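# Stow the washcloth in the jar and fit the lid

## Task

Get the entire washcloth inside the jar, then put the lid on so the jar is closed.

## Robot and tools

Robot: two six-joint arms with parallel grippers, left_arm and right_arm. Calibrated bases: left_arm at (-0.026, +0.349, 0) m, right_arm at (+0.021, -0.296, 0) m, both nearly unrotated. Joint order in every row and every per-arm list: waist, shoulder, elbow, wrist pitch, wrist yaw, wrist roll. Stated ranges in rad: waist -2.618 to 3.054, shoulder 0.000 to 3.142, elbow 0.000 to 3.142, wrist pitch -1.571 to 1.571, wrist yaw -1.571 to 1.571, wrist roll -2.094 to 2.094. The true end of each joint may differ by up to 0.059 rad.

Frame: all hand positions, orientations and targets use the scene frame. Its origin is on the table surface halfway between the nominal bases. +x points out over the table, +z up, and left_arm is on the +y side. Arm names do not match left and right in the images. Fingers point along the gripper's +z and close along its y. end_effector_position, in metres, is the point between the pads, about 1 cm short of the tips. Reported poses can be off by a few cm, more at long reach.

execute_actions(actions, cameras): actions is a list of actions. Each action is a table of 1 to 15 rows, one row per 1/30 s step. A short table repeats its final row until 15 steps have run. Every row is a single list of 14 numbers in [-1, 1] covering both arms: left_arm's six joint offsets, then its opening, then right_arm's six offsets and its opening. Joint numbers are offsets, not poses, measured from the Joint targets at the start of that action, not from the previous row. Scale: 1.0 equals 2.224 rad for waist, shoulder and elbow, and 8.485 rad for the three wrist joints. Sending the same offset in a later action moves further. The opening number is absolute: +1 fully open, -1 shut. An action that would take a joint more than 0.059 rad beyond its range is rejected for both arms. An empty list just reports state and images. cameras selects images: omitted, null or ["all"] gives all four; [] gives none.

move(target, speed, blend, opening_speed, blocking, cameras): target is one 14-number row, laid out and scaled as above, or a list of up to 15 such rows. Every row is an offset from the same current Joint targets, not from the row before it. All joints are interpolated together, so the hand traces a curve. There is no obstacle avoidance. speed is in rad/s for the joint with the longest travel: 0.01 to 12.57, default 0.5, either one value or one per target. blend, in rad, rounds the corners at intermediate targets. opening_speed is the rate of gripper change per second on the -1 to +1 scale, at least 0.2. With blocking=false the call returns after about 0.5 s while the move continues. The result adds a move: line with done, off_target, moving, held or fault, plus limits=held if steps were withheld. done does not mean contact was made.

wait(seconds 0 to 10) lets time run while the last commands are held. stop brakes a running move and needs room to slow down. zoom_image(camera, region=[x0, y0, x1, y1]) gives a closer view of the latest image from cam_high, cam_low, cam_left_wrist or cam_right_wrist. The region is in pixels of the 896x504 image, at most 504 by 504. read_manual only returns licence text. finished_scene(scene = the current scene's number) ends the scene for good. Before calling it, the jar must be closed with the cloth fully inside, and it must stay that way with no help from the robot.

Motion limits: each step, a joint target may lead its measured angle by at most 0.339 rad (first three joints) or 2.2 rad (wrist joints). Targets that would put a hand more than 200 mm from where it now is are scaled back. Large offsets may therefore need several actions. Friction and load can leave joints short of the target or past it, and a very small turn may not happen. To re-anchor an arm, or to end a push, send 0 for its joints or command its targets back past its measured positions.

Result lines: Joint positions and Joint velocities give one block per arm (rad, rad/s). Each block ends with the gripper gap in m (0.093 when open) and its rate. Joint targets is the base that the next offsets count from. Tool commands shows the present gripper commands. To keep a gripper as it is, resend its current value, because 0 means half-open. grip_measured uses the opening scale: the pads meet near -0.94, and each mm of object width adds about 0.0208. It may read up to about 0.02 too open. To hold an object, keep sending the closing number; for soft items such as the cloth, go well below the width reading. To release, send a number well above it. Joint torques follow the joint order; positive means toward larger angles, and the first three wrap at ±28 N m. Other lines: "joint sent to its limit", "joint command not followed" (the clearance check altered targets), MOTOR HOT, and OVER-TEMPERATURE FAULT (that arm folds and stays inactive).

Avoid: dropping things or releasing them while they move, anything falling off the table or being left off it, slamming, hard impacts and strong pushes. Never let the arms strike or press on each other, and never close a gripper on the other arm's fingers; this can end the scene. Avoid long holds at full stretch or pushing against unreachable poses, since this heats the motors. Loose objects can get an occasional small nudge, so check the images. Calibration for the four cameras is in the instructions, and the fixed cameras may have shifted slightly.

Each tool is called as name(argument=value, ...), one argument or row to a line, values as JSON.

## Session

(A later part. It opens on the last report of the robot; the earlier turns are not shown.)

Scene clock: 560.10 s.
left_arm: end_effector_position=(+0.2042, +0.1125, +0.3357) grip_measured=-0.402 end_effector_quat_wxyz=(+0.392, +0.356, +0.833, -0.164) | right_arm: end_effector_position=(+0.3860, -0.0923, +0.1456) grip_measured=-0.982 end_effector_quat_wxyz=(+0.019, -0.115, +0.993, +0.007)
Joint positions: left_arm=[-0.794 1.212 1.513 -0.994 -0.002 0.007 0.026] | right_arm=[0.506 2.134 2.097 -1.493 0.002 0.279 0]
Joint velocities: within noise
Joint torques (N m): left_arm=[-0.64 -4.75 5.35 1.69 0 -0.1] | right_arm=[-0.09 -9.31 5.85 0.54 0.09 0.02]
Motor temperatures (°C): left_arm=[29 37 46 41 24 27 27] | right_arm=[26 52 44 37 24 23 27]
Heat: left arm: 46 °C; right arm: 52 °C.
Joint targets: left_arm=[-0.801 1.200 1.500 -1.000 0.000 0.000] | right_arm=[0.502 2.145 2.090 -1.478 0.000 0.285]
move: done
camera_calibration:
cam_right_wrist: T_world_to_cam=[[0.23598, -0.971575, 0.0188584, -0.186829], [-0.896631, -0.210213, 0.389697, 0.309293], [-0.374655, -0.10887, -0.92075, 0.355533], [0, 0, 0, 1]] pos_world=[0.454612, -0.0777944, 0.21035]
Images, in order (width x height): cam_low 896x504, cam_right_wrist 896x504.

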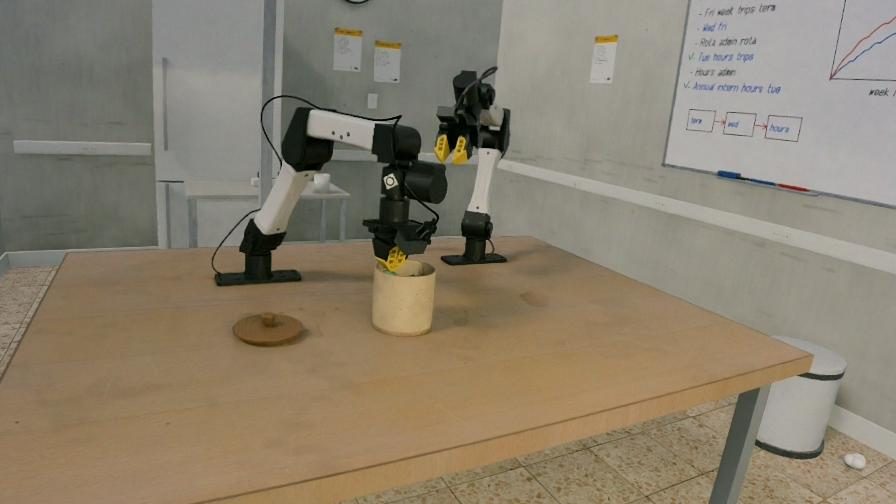

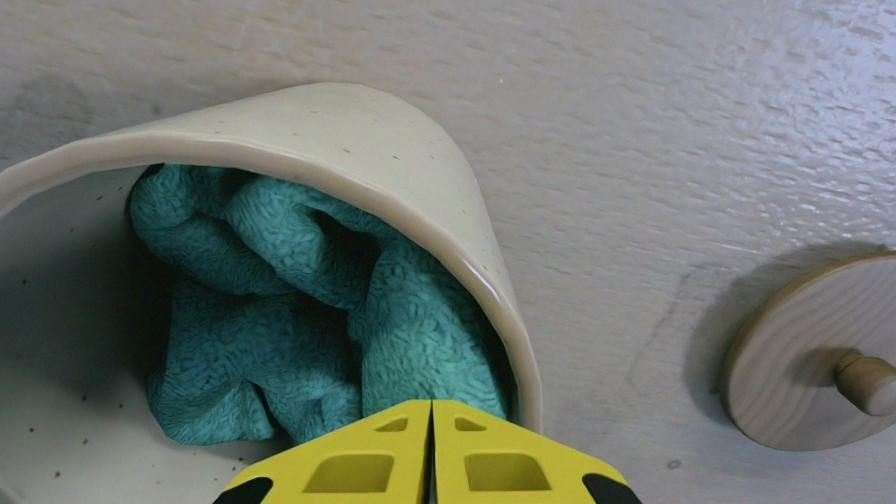

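move(
  target=[
    [0, 0, 0, 0, 0, 0, -0.4, 0.0139, 0, -0.0270, 0.0080, 0, 0.0021, -1],
    [0, 0, 0, 0, 0, 0, -0.4, 0.0481, 0.0144, -0.0540, 0.01815, 0, 0.0112, -1],
  ],
  speed=0.15,
  cameras=["cam_right_wrist", "cam_low"],
)

zoom_image(
  camera="cam_low",
  region=[365, 235, 445, 290],
)

Scene clock: 566.23 s.
left_arm: end_effector_position=(+0.2042, +0.1125, +0.3357) grip_measured=-0.402 end_effector_quat_wxyz=(+0.392, +0.356, +0.833, -0.164) | right_arm: end_effector_position=(+0.3733, -0.0526, +0.1072) grip_measured=-0.982 end_effector_quat_wxyz=(+0.020, -0.115, +0.993, +0.009)
Joint positions: left_arm=[-0.794 1.212 1.513 -0.994 -0.002 0.007 0.026] | right_arm=[0.602 2.156 1.978 -1.35 0.002 0.374 0]
Joint velocities: within noise
Joint torques (N m): left_arm=[-0.61 -4.68 5.29 1.7 0.02 -0.11] | right_arm=[0.85 -8.7 5.87 0.65 0.06 0.03]
Motor temperatures (°C): left_arm=[29 37 46 41 24 27 27] | right_arm=[26 52 44 36 24 23 27]
Heat: left arm: 46 °C; right arm: 52 °C.
Joint targets: left_arm=[-0.801 1.200 1.500 -1.000 0.000 0.000] | right_arm=[0.609 2.177 1.970 -1.324 0.000 0.380]
move: done
camera_calibration:
cam_right_wrist: T_world_to_cam=[[0.237115, -0.971377, 0.014259, -0.144577], [-0.896386, -0.213103, 0.388689, 0.321148], [-0.374525, -0.104945, -0.921259, 0.320021], [0, 0, 0, 1]] pos_world=[0.44201, -0.0384164, 0.172057]
Images, in order (width x height): cam_low 896x504, cam_right_wrist 896x504.

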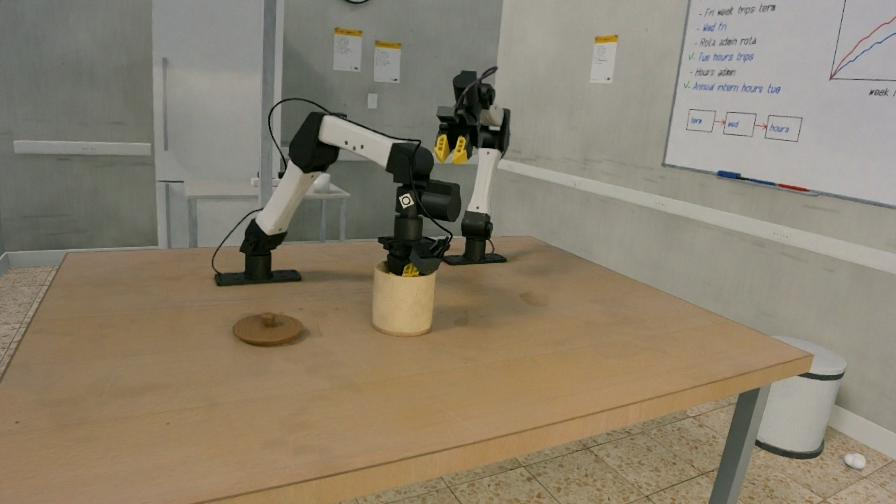

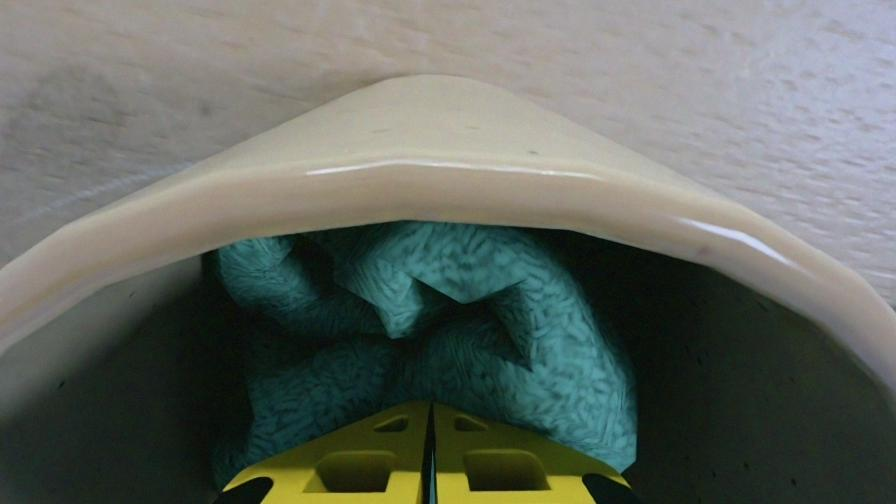

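Scaled by 6.300.

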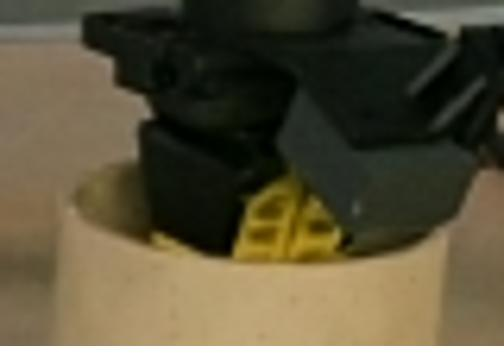

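move(
  target=[
    [0, 0, 0, 0, 0, 0, -0.4, 0, 0, 0.1192, -0.0272, 0, 0, -1],
    [0, 0, 0, 0, 0, 0, -0.4, 0.0130, -0.2158, -0.0225, -0.0039, 0, -0.0448, -1],
  ],
  speed=0.5,
  cameras=["cam_right_wrist", "cam_low", "cam_left_wrist"],
)

zoom_image(
  camera="cam_low",
  region=[365, 235, 445, 290],
)

zoom_image(
  camera="cam_left_wrist",
  region=[350, 50, 530, 200],
)

Scene clock: 569.67 s.
left_arm: end_effector_position=(+0.2042, +0.1125, +0.3357) grip_measured=-0.402 end_effector_quat_wxyz=(+0.392, +0.356, +0.833, -0.164) | right_arm: end_effector_position=(+0.3285, -0.0699, +0.2607) grip_measured=-0.982 end_effector_quat_wxyz=(+0.190, -0.302, +0.932, +0.062)
Joint positions: left_arm=[-0.794 1.212 1.513 -0.994 -0.002 0.007 0.026] | right_arm=[0.631 1.72 1.927 -1.376 0.002 0.007 0]
Joint velocities: within noise
Joint torques (N m): left_arm=[-0.66 -4.75 5.3 1.7 0.02 -0.1] | right_arm=[0.81 -8.95 6.06 1.32 0.06 -0.07]
Motor temperatures (°C): left_arm=[29 37 46 41 24 27 27] | right_arm=[26 52 44 36 24 23 27]
Heat: left arm: 46 °C; right arm: 52 °C.
Joint targets: left_arm=[-0.801 1.200 1.500 -1.000 0.000 0.000] | right_arm=[0.638 1.697 1.920 -1.357 0.000 0.000]
move: done
camera_calibration:
cam_left_wrist: T_world_to_cam=[[-0.708491, -0.705525, -0.0166036, 0.231597], [-0.64075, 0.652948, -0.403856, 0.23048], [0.295771, -0.275489, -0.914672, 0.355494], [0, 0, 0, 1]] pos_world=[0.206619, 0.110841, 0.422087]
cam_right_wrist: T_world_to_cam=[[0.584107, -0.811179, 0.0284229, -0.259402], [-0.811551, -0.583042, 0.0380352, 0.255286], [-0.0142816, -0.0452833, -0.998872, 0.348853], [0, 0, 0, 1]] pos_world=[0.363678, -0.0457816, 0.346123]
Images, in order (width x height): cam_low 896x504, cam_left_wrist 896x504, cam_right_wrist 896x504.

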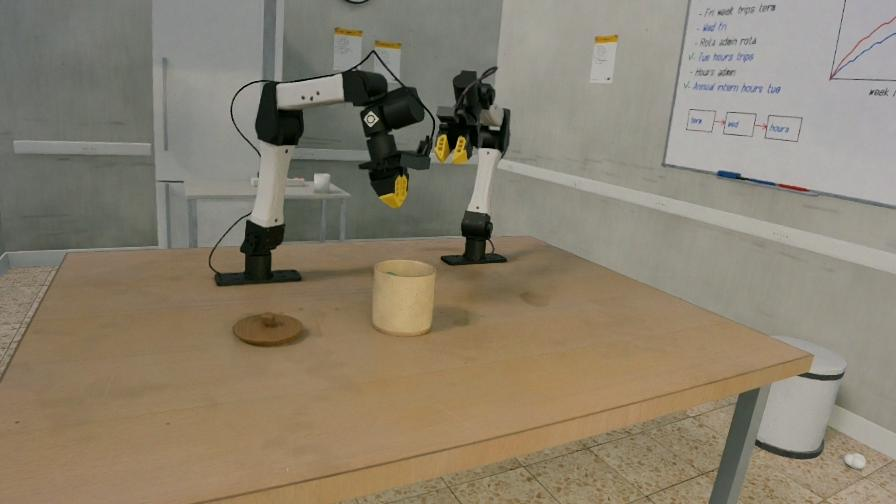

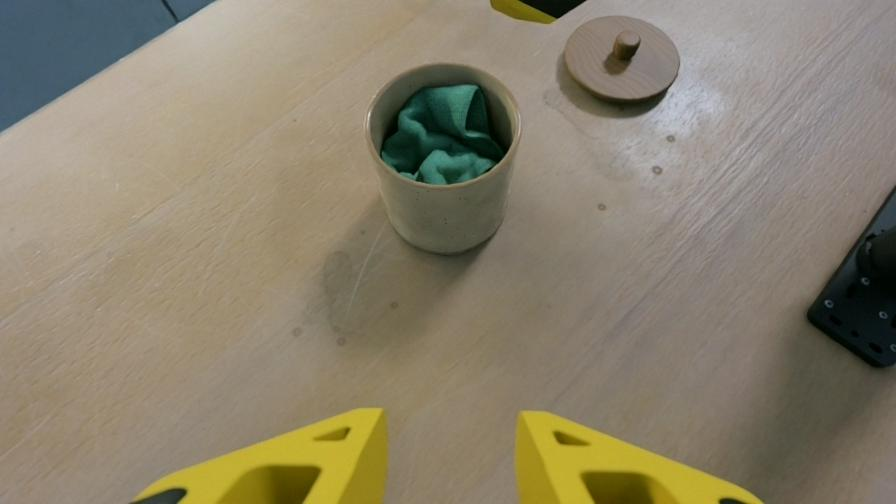

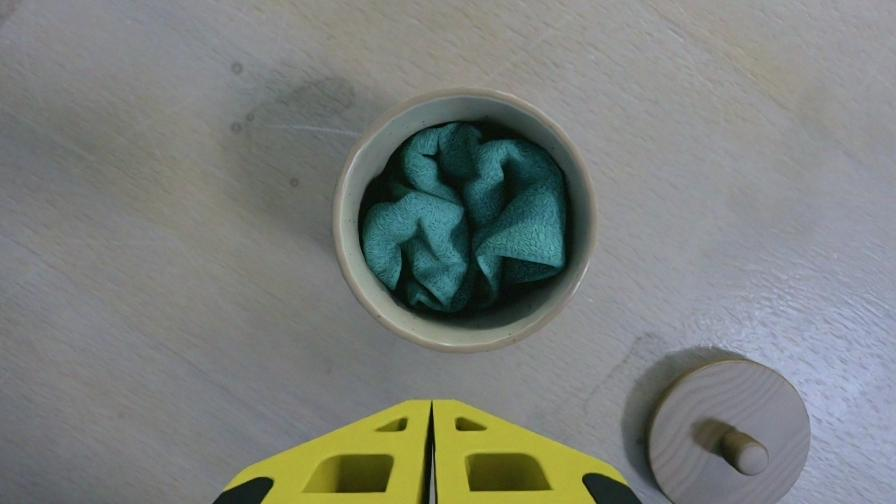

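Scaled by 6.300.

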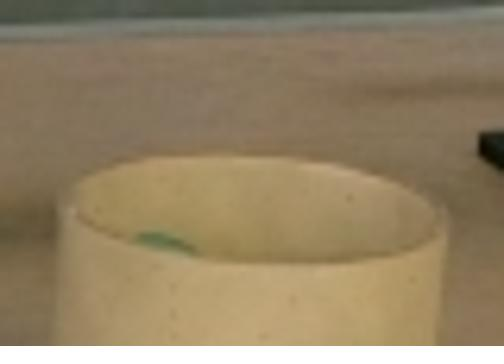

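Scaled by 2.800.

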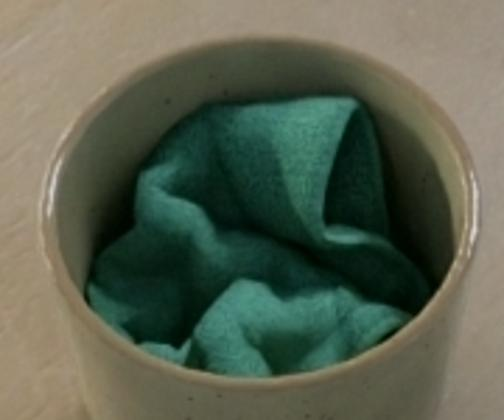

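move(
  target=[
    [0, 0, 0, 0, 0, 0, -0.4, -0.1969, 0, 0, 0, 0, 0, 0.0],
    [0, 0, 0, 0, 0, 0, -0.4, -0.3242, -0.0031, -0.2226, 0.0279, 0, 0, 0.0],
  ],
  speed=0.6,
  blend=0.08,
  opening_speed=1.0,
  cameras=["cam_right_wrist", "cam_low", "cam_left_wrist"],
)

Scene clock: 582.63 s.
left_arm: end_effector_position=(+0.2042, +0.1125, +0.3357) grip_measured=-0.402 end_effector_quat_wxyz=(+0.392, +0.356, +0.833, -0.164) | right_arm: end_effector_position=(+0.3654, -0.3224, +0.1218) grip_measured=-0.002 end_effector_quat_wxyz=(+0.071, +0.041, +0.997, -0.003)
Joint positions: left_arm=[-0.794 1.212 1.513 -0.994 -0.002 0.007 0.026] | right_arm=[-0.08 1.72 1.429 -1.137 0.001 0.005 0.045]
Joint velocities: within noise
Joint torques (N m): left_arm=[-0.59 -4.71 5.29 1.69 0.03 -0.1] | right_arm=[-0.02 -9.72 6.49 0.78 0.09 -0.09]
Motor temperatures (°C): left_arm=[29 37 46 41 24 27 27] | right_arm=[26 52 43 37 24 23 27]
Heat: left arm: 46 °C; right arm: 52 °C.
Joint targets: left_arm=[-0.801 1.200 1.500 -1.000 0.000 0.000] | right_arm=[-0.083 1.690 1.425 -1.120 0.000 0.000]
move: done
camera_calibration:
cam_left_wrist: T_world_to_cam=[[-0.708491, -0.705525, -0.0166036, 0.231597], [-0.64075, 0.652948, -0.403856, 0.23048], [0.295771, -0.275489, -0.914672, 0.355494], [0, 0, 0, 1]] pos_world=[0.206619, 0.110841, 0.422087]
cam_right_wrist: T_world_to_cam=[[-0.0771849, -0.996604, 0.0286965, -0.299946], [-0.952434, 0.0822136, 0.293446, 0.378154], [-0.294809, -0.00468195, -0.955545, 0.309561], [0, 0, 0, 1]] pos_world=[0.428277, -0.328568, 0.19344]
Images, in order (width x height): cam_low 896x504, cam_left_wrist 896x504, cam_right_wrist 896x504.

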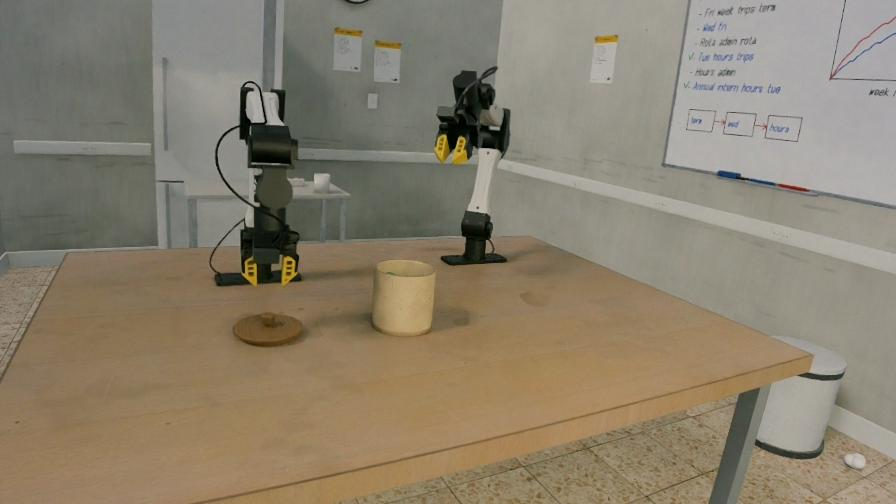

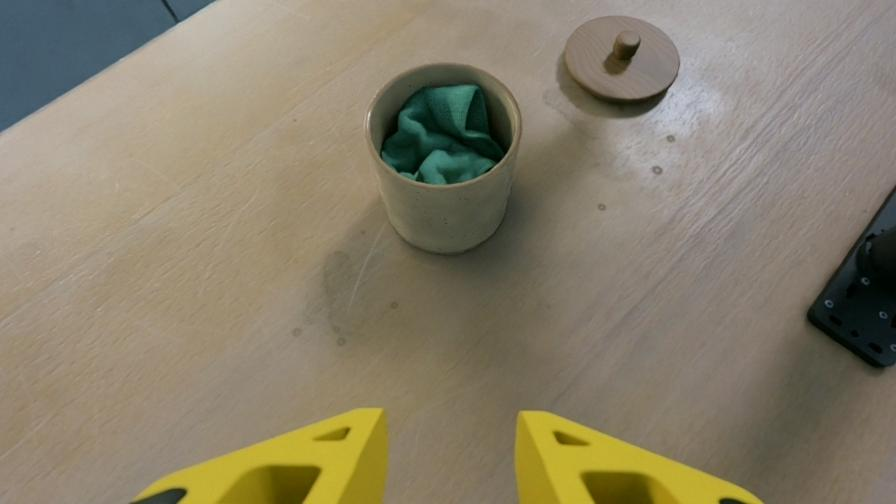

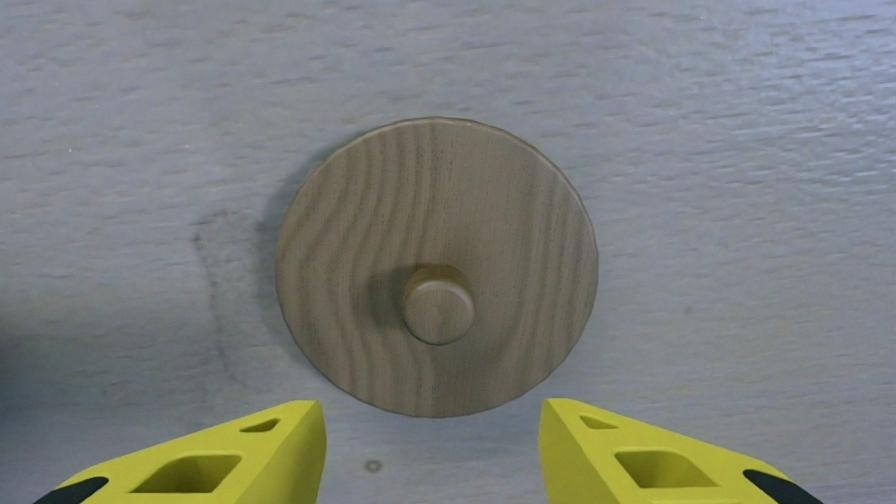

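move(
  target=[0, 0, 0, 0, 0, 0, -0.4, 0, 0.0135, -0.0733, 0.02157, 0, 0, 0.0],
  speed=0.3,
  cameras=["cam_right_wrist", "cam_low"],
)

zoom_image(
  camera="cam_low",
  region=[210, 240, 330, 360],
)

Scene clock: 590.50 s.
left_arm: end_effector_position=(+0.2042, +0.1125, +0.3357) grip_measured=-0.402 end_effector_quat_wxyz=(+0.392, +0.356, +0.833, -0.164) | right_arm: end_effector_position=(+0.3652, -0.3223, +0.0823) grip_measured=-0.002 end_effector_quat_wxyz=(+0.082, +0.041, +0.996, -0.003)
Joint positions: left_arm=[-0.794 1.212 1.513 -0.994 -0.002 0.007 0.026] | right_arm=[-0.08 1.72 1.267 -0.954 0.001 0.005 0.045]
Joint velocities: within noise
Joint torques (N m): left_arm=[-0.65 -4.7 5.27 1.71 0.03 -0.12] | right_arm=[-0.05 -7.01 6.22 0.85 0.08 -0.09]
Motor temperatures (°C): left_arm=[29 37 45 41 24 27 27] | right_arm=[26 52 43 37 24 23 27]
Heat: left arm: 45 °C; right arm: 52 °C.
Joint targets: left_arm=[-0.801 1.200 1.500 -1.000 0.000 0.000] | right_arm=[-0.083 1.720 1.262 -0.938 0.000 0.000]
move: done
camera_calibration:
cam_right_wrist: T_world_to_cam=[[-0.0778104, -0.996555, 0.0287144, -0.298504], [-0.95847, 0.0827011, 0.272939, 0.393515], [-0.274373, -0.00628448, -0.961603, 0.264276], [0, 0, 0, 1]] pos_world=[0.426456, -0.328358, 0.155294]
Images, in order (width x height): cam_low 896x504, cam_right_wrist 896x504.

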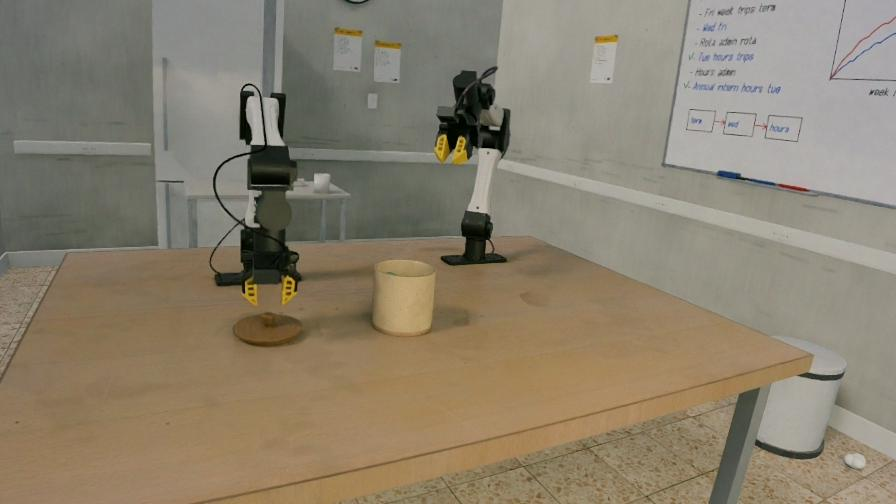

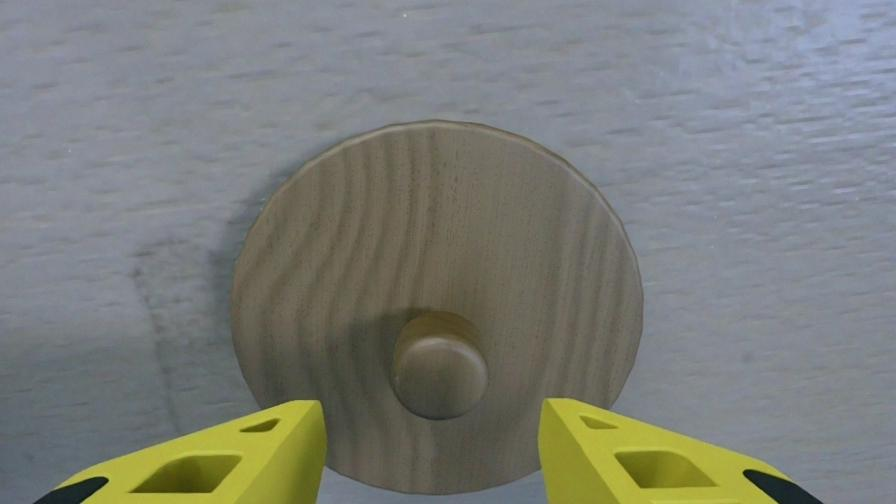

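Scaled by 4.200.

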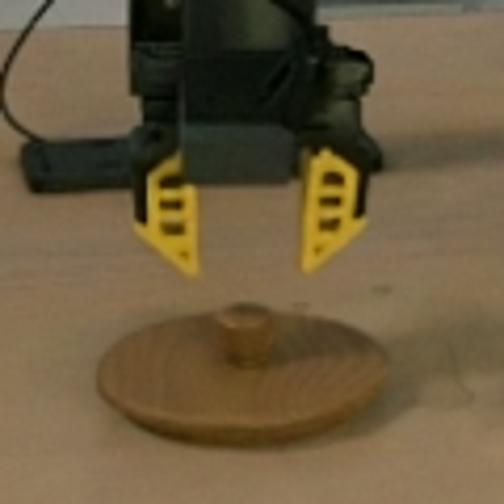

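move(
  target=[0, 0, 0, 0, 0, 0, -0.4, -0.002, 0.0261, -0.0456, 0.01768, 0, 0, 0.0],
  speed=0.12,
  cameras=["cam_right_wrist", "cam_low", "cam_left_wrist"],
)

zoom_image(
  camera="cam_low",
  region=[210, 240, 330, 360],
)

Scene clock: 597.23 s.
left_arm: end_effector_position=(+0.2042, +0.1125, +0.3357) grip_measured=-0.402 end_effector_quat_wxyz=(+0.392, +0.356, +0.833, -0.164) | right_arm: end_effector_position=(+0.3677, -0.3225, +0.0456) grip_measured=-0.002 end_effector_quat_wxyz=(+0.085, +0.041, +0.996, -0.003)
Joint positions: left_arm=[-0.794 1.212 1.513 -0.994 -0.002 0.007 0.026] | right_arm=[-0.08 1.763 1.166 -0.804 0.001 0.005 0.045]
Joint velocities: within noise
Joint torques (N m): left_arm=[-0.66 -4.7 5.3 1.71 0.03 -0.11] | right_arm=[-0.34 -5.98 5.94 0.83 0.08 -0.09]
Motor temperatures (°C): left_arm=[29 37 45 41 24 27 27] | right_arm=[26 51 43 36 24 23 27]
Heat: left arm: 45 °C; right arm: 51 °C.
Joint targets: left_arm=[-0.801 1.200 1.500 -1.000 0.000 0.000] | right_arm=[-0.087 1.778 1.160 -0.787 0.000 0.000]
move: done
camera_calibration:
cam_left_wrist: T_world_to_cam=[[-0.708491, -0.705525, -0.0166036, 0.231597], [-0.64075, 0.652948, -0.403856, 0.23048], [0.295771, -0.275489, -0.914672, 0.355494], [0, 0, 0, 1]] pos_world=[0.206619, 0.110841, 0.422087]
cam_right_wrist: T_world_to_cam=[[-0.0779545, -0.996544, 0.0286876, -0.297419], [-0.959986, 0.0827962, 0.267529, 0.406865], [-0.26898, -0.00668461, -0.963123, 0.227618], [0, 0, 0, 1]] pos_world=[0.428624, -0.328556, 0.118908]
Images, in order (width x height): cam_low 896x504, cam_left_wrist 896x504, cam_right_wrist 896x504.

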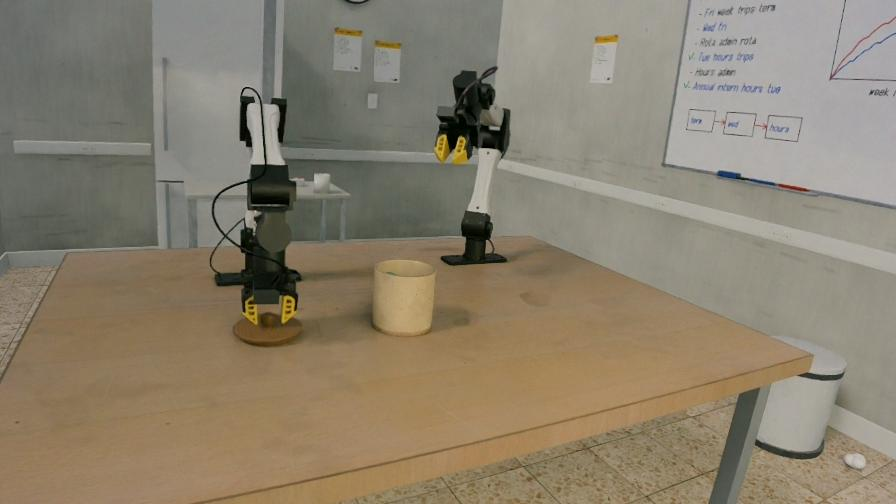

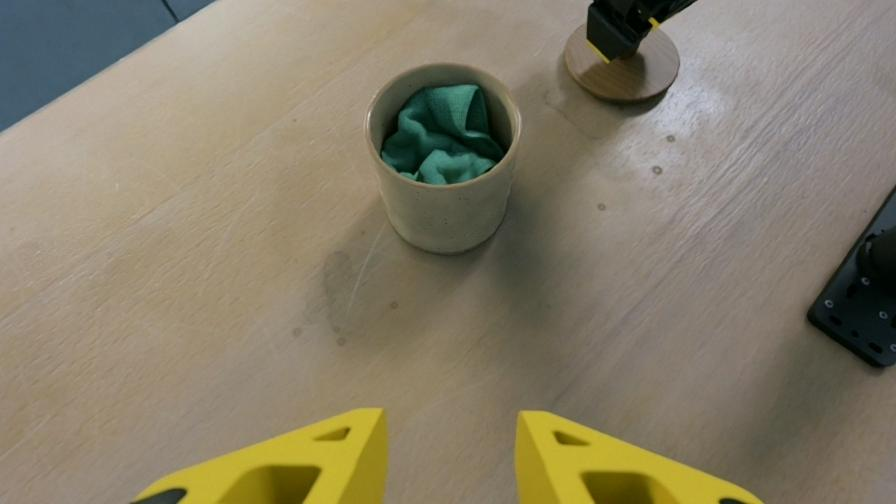

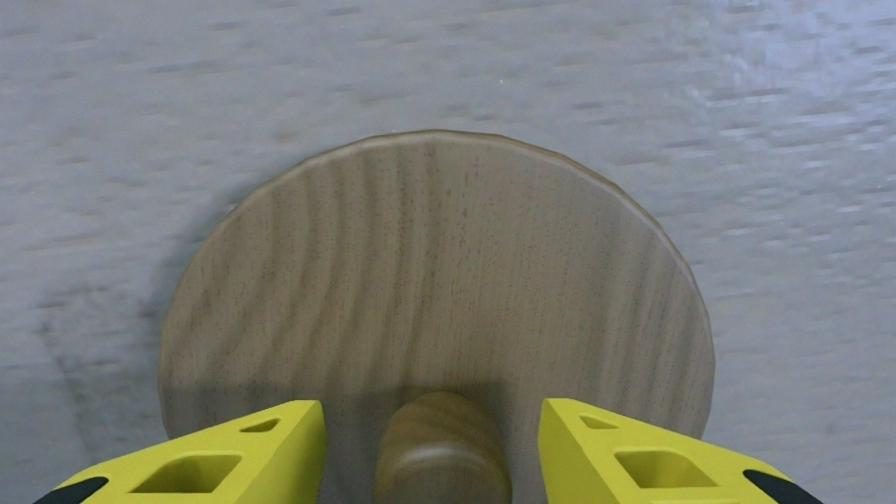

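Scaled by 4.200.

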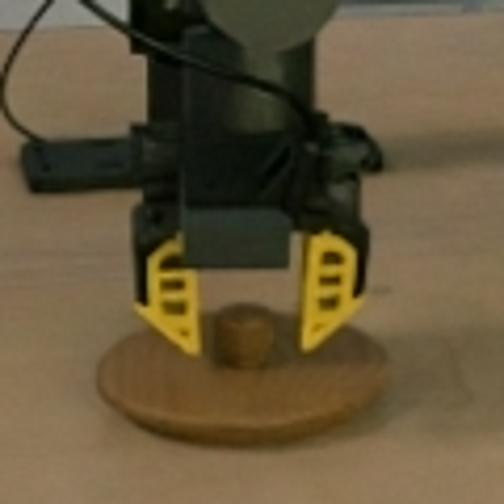

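move(
  target=[0, 0, 0, 0, 0, 0, -0.4, 0, 0, 0, 0, 0, 0, -0.85],
  opening_speed=0.5,
  cameras=["cam_right_wrist", "cam_low"],
)

zoom_image(
  camera="cam_low",
  region=[210, 240, 330, 360],
)

Scene clock: 600.90 s.
left_arm: end_effector_position=(+0.2042, +0.1125, +0.3357) grip_measured=-0.402 end_effector_quat_wxyz=(+0.392, +0.356, +0.833, -0.164) | right_arm: end_effector_position=(+0.3679, -0.3228, +0.0456) grip_measured=-0.553 end_effector_quat_wxyz=(+0.085, +0.042, +0.995, -0.003)
Joint positions: left_arm=[-0.794 1.212 1.513 -0.994 -0.002 0.007 0.026] | right_arm=[-0.081 1.763 1.166 -0.803 0.001 0.005 0.019]
Joint velocities: within noise
Joint torques (N m): left_arm=[-0.69 -4.75 5.34 1.7 0.01 -0.11] | right_arm=[-0.29 -5.91 5.94 0.84 0.09 -0.08]
Motor temperatures (°C): left_arm=[29 37 45 41 24 27 27] | right_arm=[26 50 43 36 24 23 27]
Heat: left arm: 45 °C; right arm: 50 °C.
Joint targets: left_arm=[-0.801 1.200 1.500 -1.000 0.000 0.000] | right_arm=[-0.087 1.778 1.160 -0.788 0.000 0.000]
move: done
camera_calibration:
cam_right_wrist: T_world_to_cam=[[-0.0786823, -0.996486, 0.0287197, -0.297387], [-0.960146, 0.0835004, 0.266734, 0.407349], [-0.268195, -0.00658783, -0.963342, 0.227462], [0, 0, 0, 1]] pos_world=[0.42872, -0.328857, 0.11901]
Images, in order (width x height): cam_low 896x504, cam_right_wrist 896x504.

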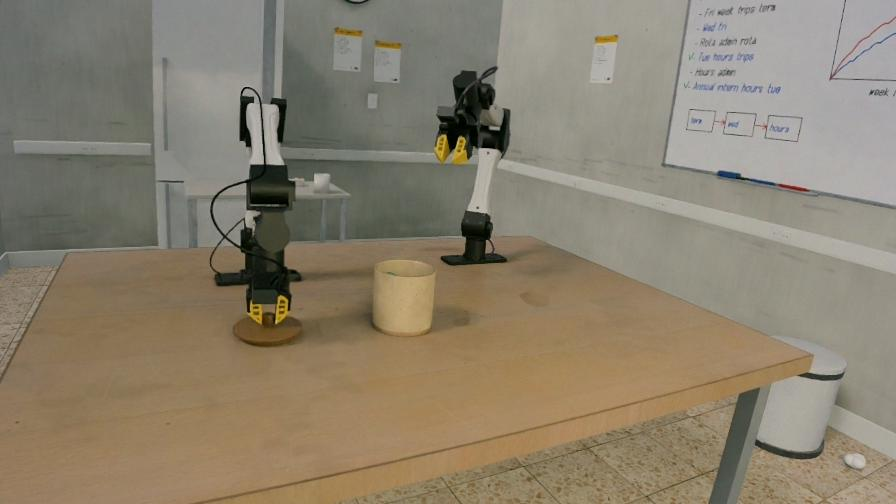

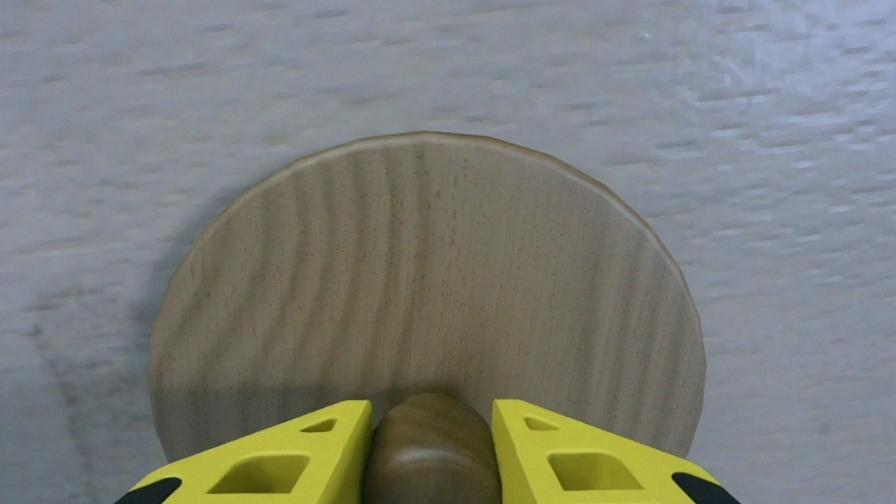

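Scaled by 4.200.

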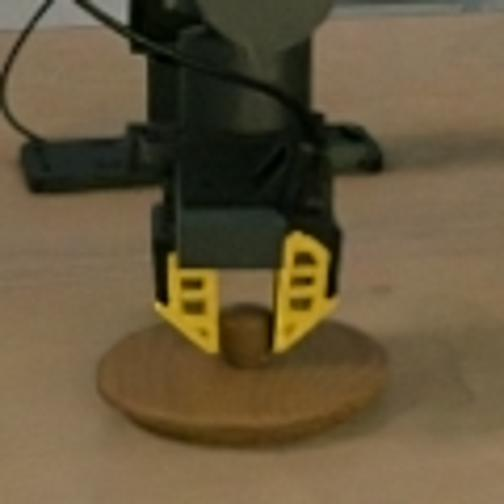

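move(
  target=[
    [0, 0, 0, 0, 0, 0, -0.4, 0, -0.0328, 0.0629, -0.02057, 0, 0, -0.85],
    [0, 0, 0, 0, 0, 0, -0.4, 0, -0.0306, 0.2653, -0.0725, 0, 0, -0.85],
  ],
  speed=0.3,
  blend=0.03,
  cameras=["cam_right_wrist", "cam_low", "cam_left_wrist"],
)

zoom_image(
  camera="cam_low",
  region=[200, 170, 340, 310],
)

Scene clock: 607.63 s.
left_arm: end_effector_position=(+0.2042, +0.1125, +0.3357) grip_measured=-0.402 end_effector_quat_wxyz=(+0.392, +0.356, +0.833, -0.164) | right_arm: end_effector_position=(+0.3687, -0.3229, +0.1870) grip_measured=-0.562 end_effector_quat_wxyz=(+0.073, +0.042, +0.996, -0.003)
Joint positions: left_arm=[-0.794 1.212 1.513 -0.994 -0.002 0.007 0.026] | right_arm=[-0.081 1.749 1.722 -1.397 0.001 0.005 0.018]
Joint velocities: within noise
Joint torques (N m): left_arm=[-0.68 -4.72 5.31 1.7 0.01 -0.11] | right_arm=[-0.31 -10.71 9.52 0.59 0.08 -0.1]
Motor temperatures (°C): left_arm=[29 37 45 41 24 27 27] | right_arm=[26 50 43 36 24 23 27]
Heat: left arm: 45 °C; right arm: 50 °C.
Joint targets: left_arm=[-0.801 1.200 1.500 -1.000 0.000 0.000] | right_arm=[-0.087 1.710 1.751 -1.402 0.000 0.000]
move: off_target (right_arm); right_arm: the shoulder is farthest, 0.039 rad from its target
camera_calibration:
cam_left_wrist: T_world_to_cam=[[-0.708491, -0.705525, -0.0166036, 0.231597], [-0.64075, 0.652948, -0.403856, 0.23048], [0.295771, -0.275489, -0.914672, 0.355494], [0, 0, 0, 1]] pos_world=[0.206619, 0.110841, 0.422087]
cam_right_wrist: T_world_to_cam=[[-0.0780472, -0.996537, 0.0286808, -0.301697], [-0.95368, 0.0830124, 0.289143, 0.363719], [-0.290523, -0.0047855, -0.956856, 0.371493], [0, 0, 0, 1]] pos_world=[0.431252, -0.329068, 0.258951]
Images, in order (width x height): cam_low 896x504, cam_left_wrist 896x504, cam_right_wrist 896x504.

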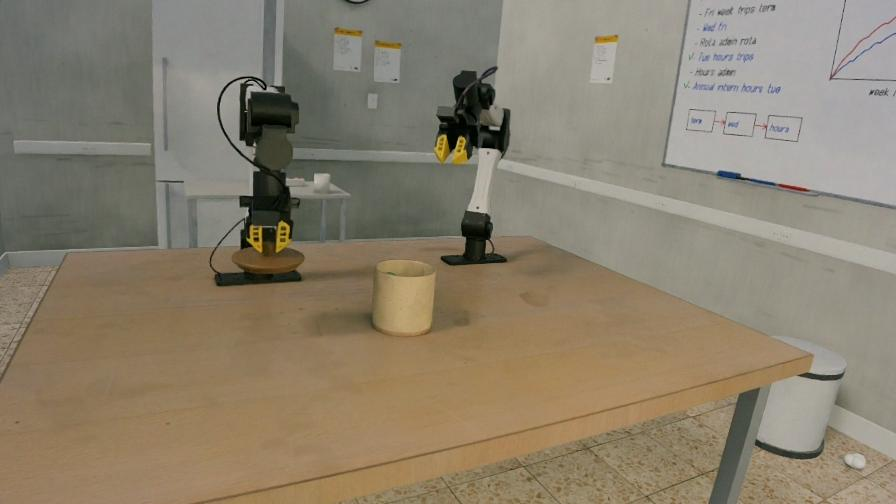

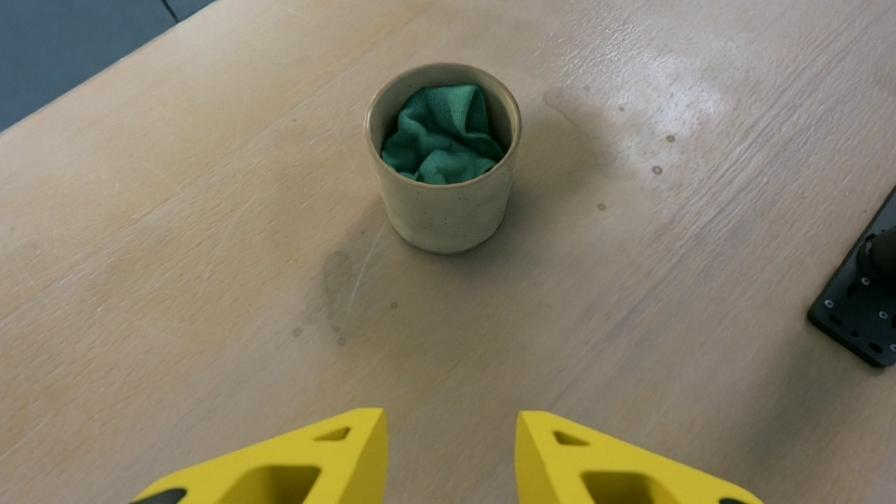

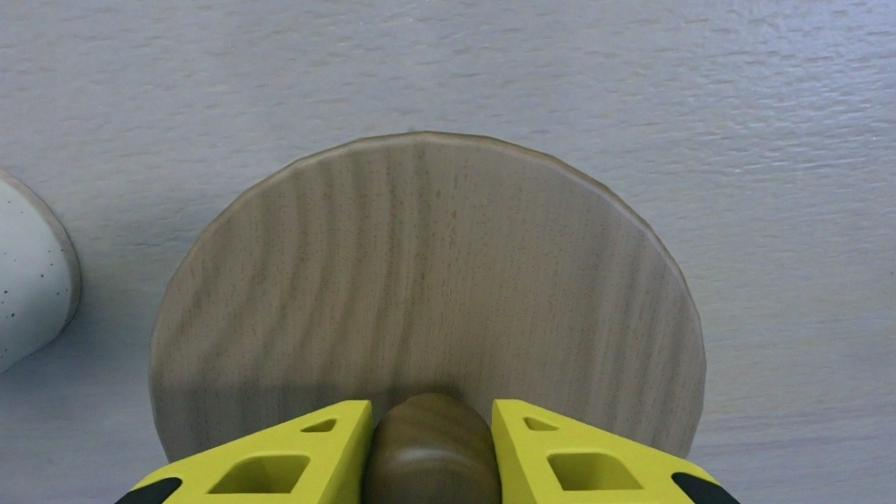

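Scaled by 3.600.

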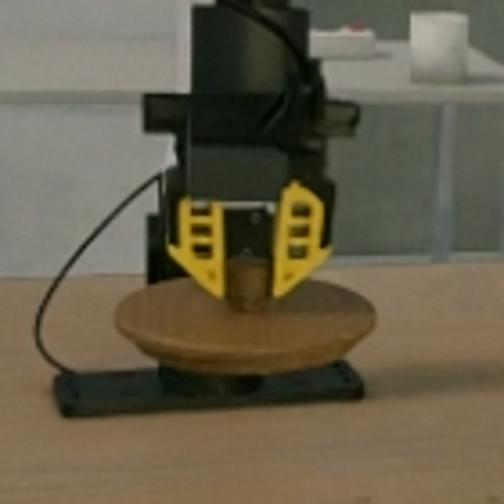

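zoom_image(
  camera="cam_low",
  region=[222, 236, 314, 282],
)

Scaled by 5.478.

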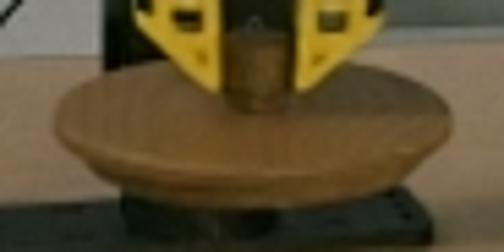

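move(
  target=[0, 0, 0, 0, 0, 0, -0.4, 0.3107, 0.1880, 0.2163, -0.0132, 0, 0, -0.85],
  speed=0.4,
  cameras=["cam_right_wrist", "cam_low", "cam_left_wrist", "cam_high"],
)

zoom_image(
  camera="cam_low",
  region=[345, 205, 465, 345],
)

zoom_image(
  camera="cam_left_wrist",
  region=[330, 0, 560, 260],
)

Scene clock: 617.07 s.
left_arm: end_effector_position=(+0.2042, +0.1125, +0.3357) grip_measured=-0.402 end_effector_quat_wxyz=(+0.392, +0.356, +0.833, -0.164) | right_arm: end_effector_position=(+0.3744, -0.0479, +0.1794) grip_measured=-0.562 end_effector_quat_wxyz=(+0.069, -0.297, +0.952, +0.022)
Joint positions: left_arm=[-0.794 1.212 1.513 -0.994 -0.002 0.007 0.026] | right_arm=[0.608 2.117 2.201 -1.509 0 0.005 0.018]
Joint velocities: within noise
Joint torques (N m): left_arm=[-0.68 -4.75 5.27 1.69 0.01 -0.12] | right_arm=[-0.14 -9.25 9.54 0.53 0.12 -0.09]
Motor temperatures (°C): left_arm=[29 37 45 41 24 27 27] | right_arm=[26 52 45 35 24 23 28]
Heat: left arm: 45 °C; right arm: 52 °C.
Joint targets: left_arm=[-0.801 1.200 1.500 -1.000 0.000 0.000] | right_arm=[0.604 2.128 2.232 -1.515 0.000 0.001]
move: done
camera_calibration:
cam_left_wrist: T_world_to_cam=[[-0.708491, -0.705525, -0.0166036, 0.231597], [-0.64075, 0.652948, -0.403856, 0.23048], [0.295771, -0.275489, -0.914672, 0.355494], [0, 0, 0, 1]] pos_world=[0.206619, 0.110841, 0.422087]
cam_right_wrist: T_world_to_cam=[[0.573429, -0.818792, 0.027545, -0.262219], [-0.788329, -0.542319, 0.290563, 0.25641], [-0.222972, -0.188332, -0.956459, 0.333029], [0, 0, 0, 1]] pos_world=[0.426755, -0.0129266, 0.251248]

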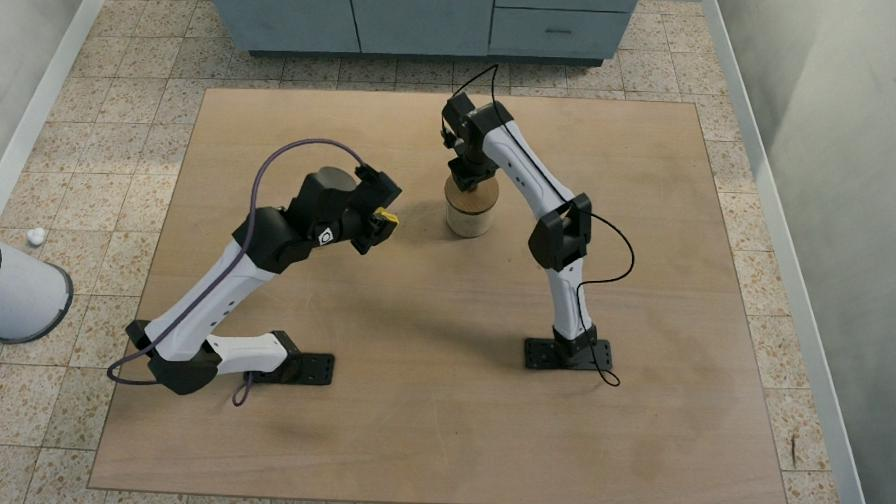

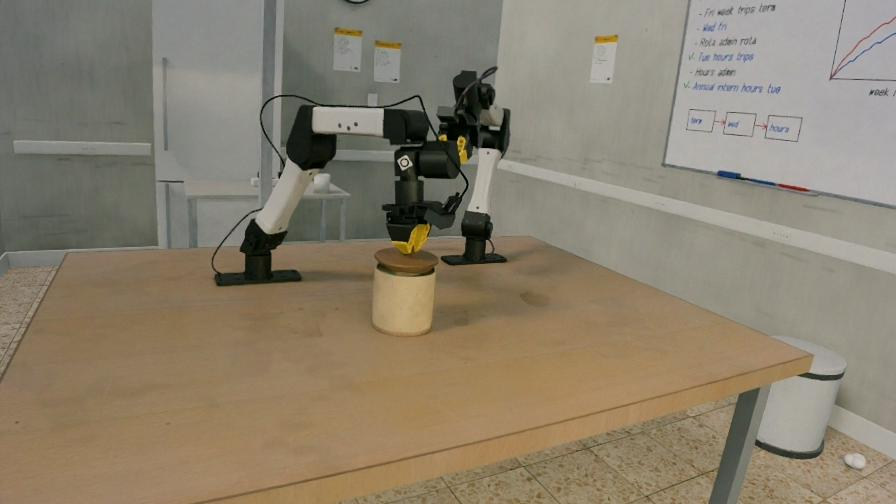

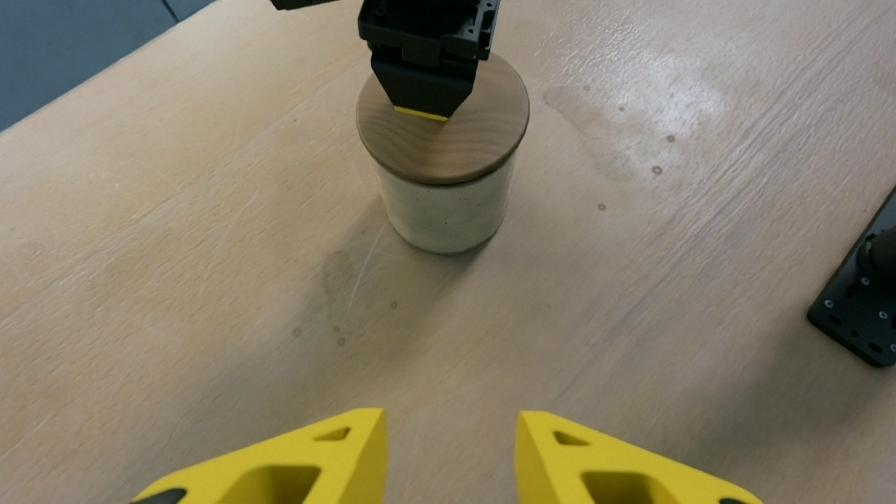

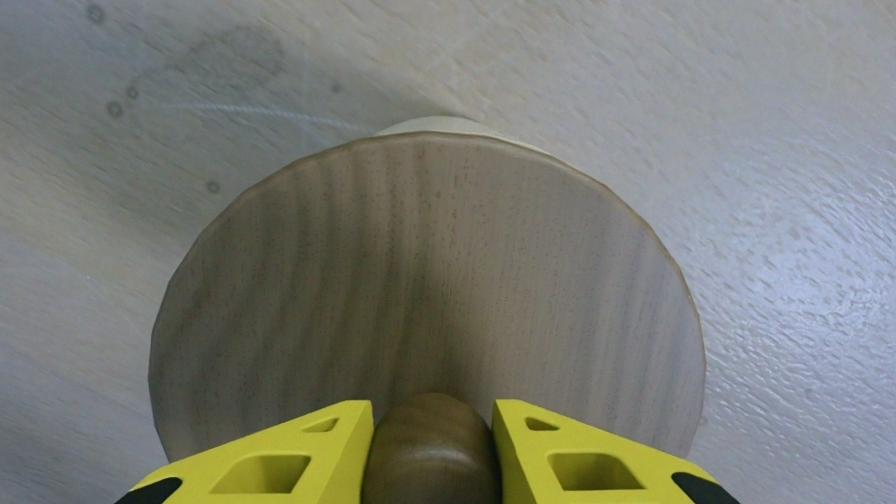

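Scaled by 3.600.

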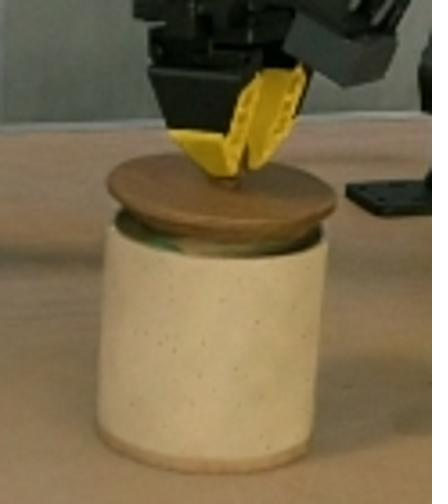

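Scaled by 1.938.

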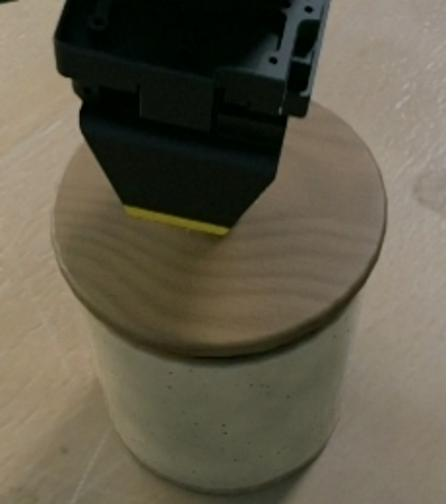

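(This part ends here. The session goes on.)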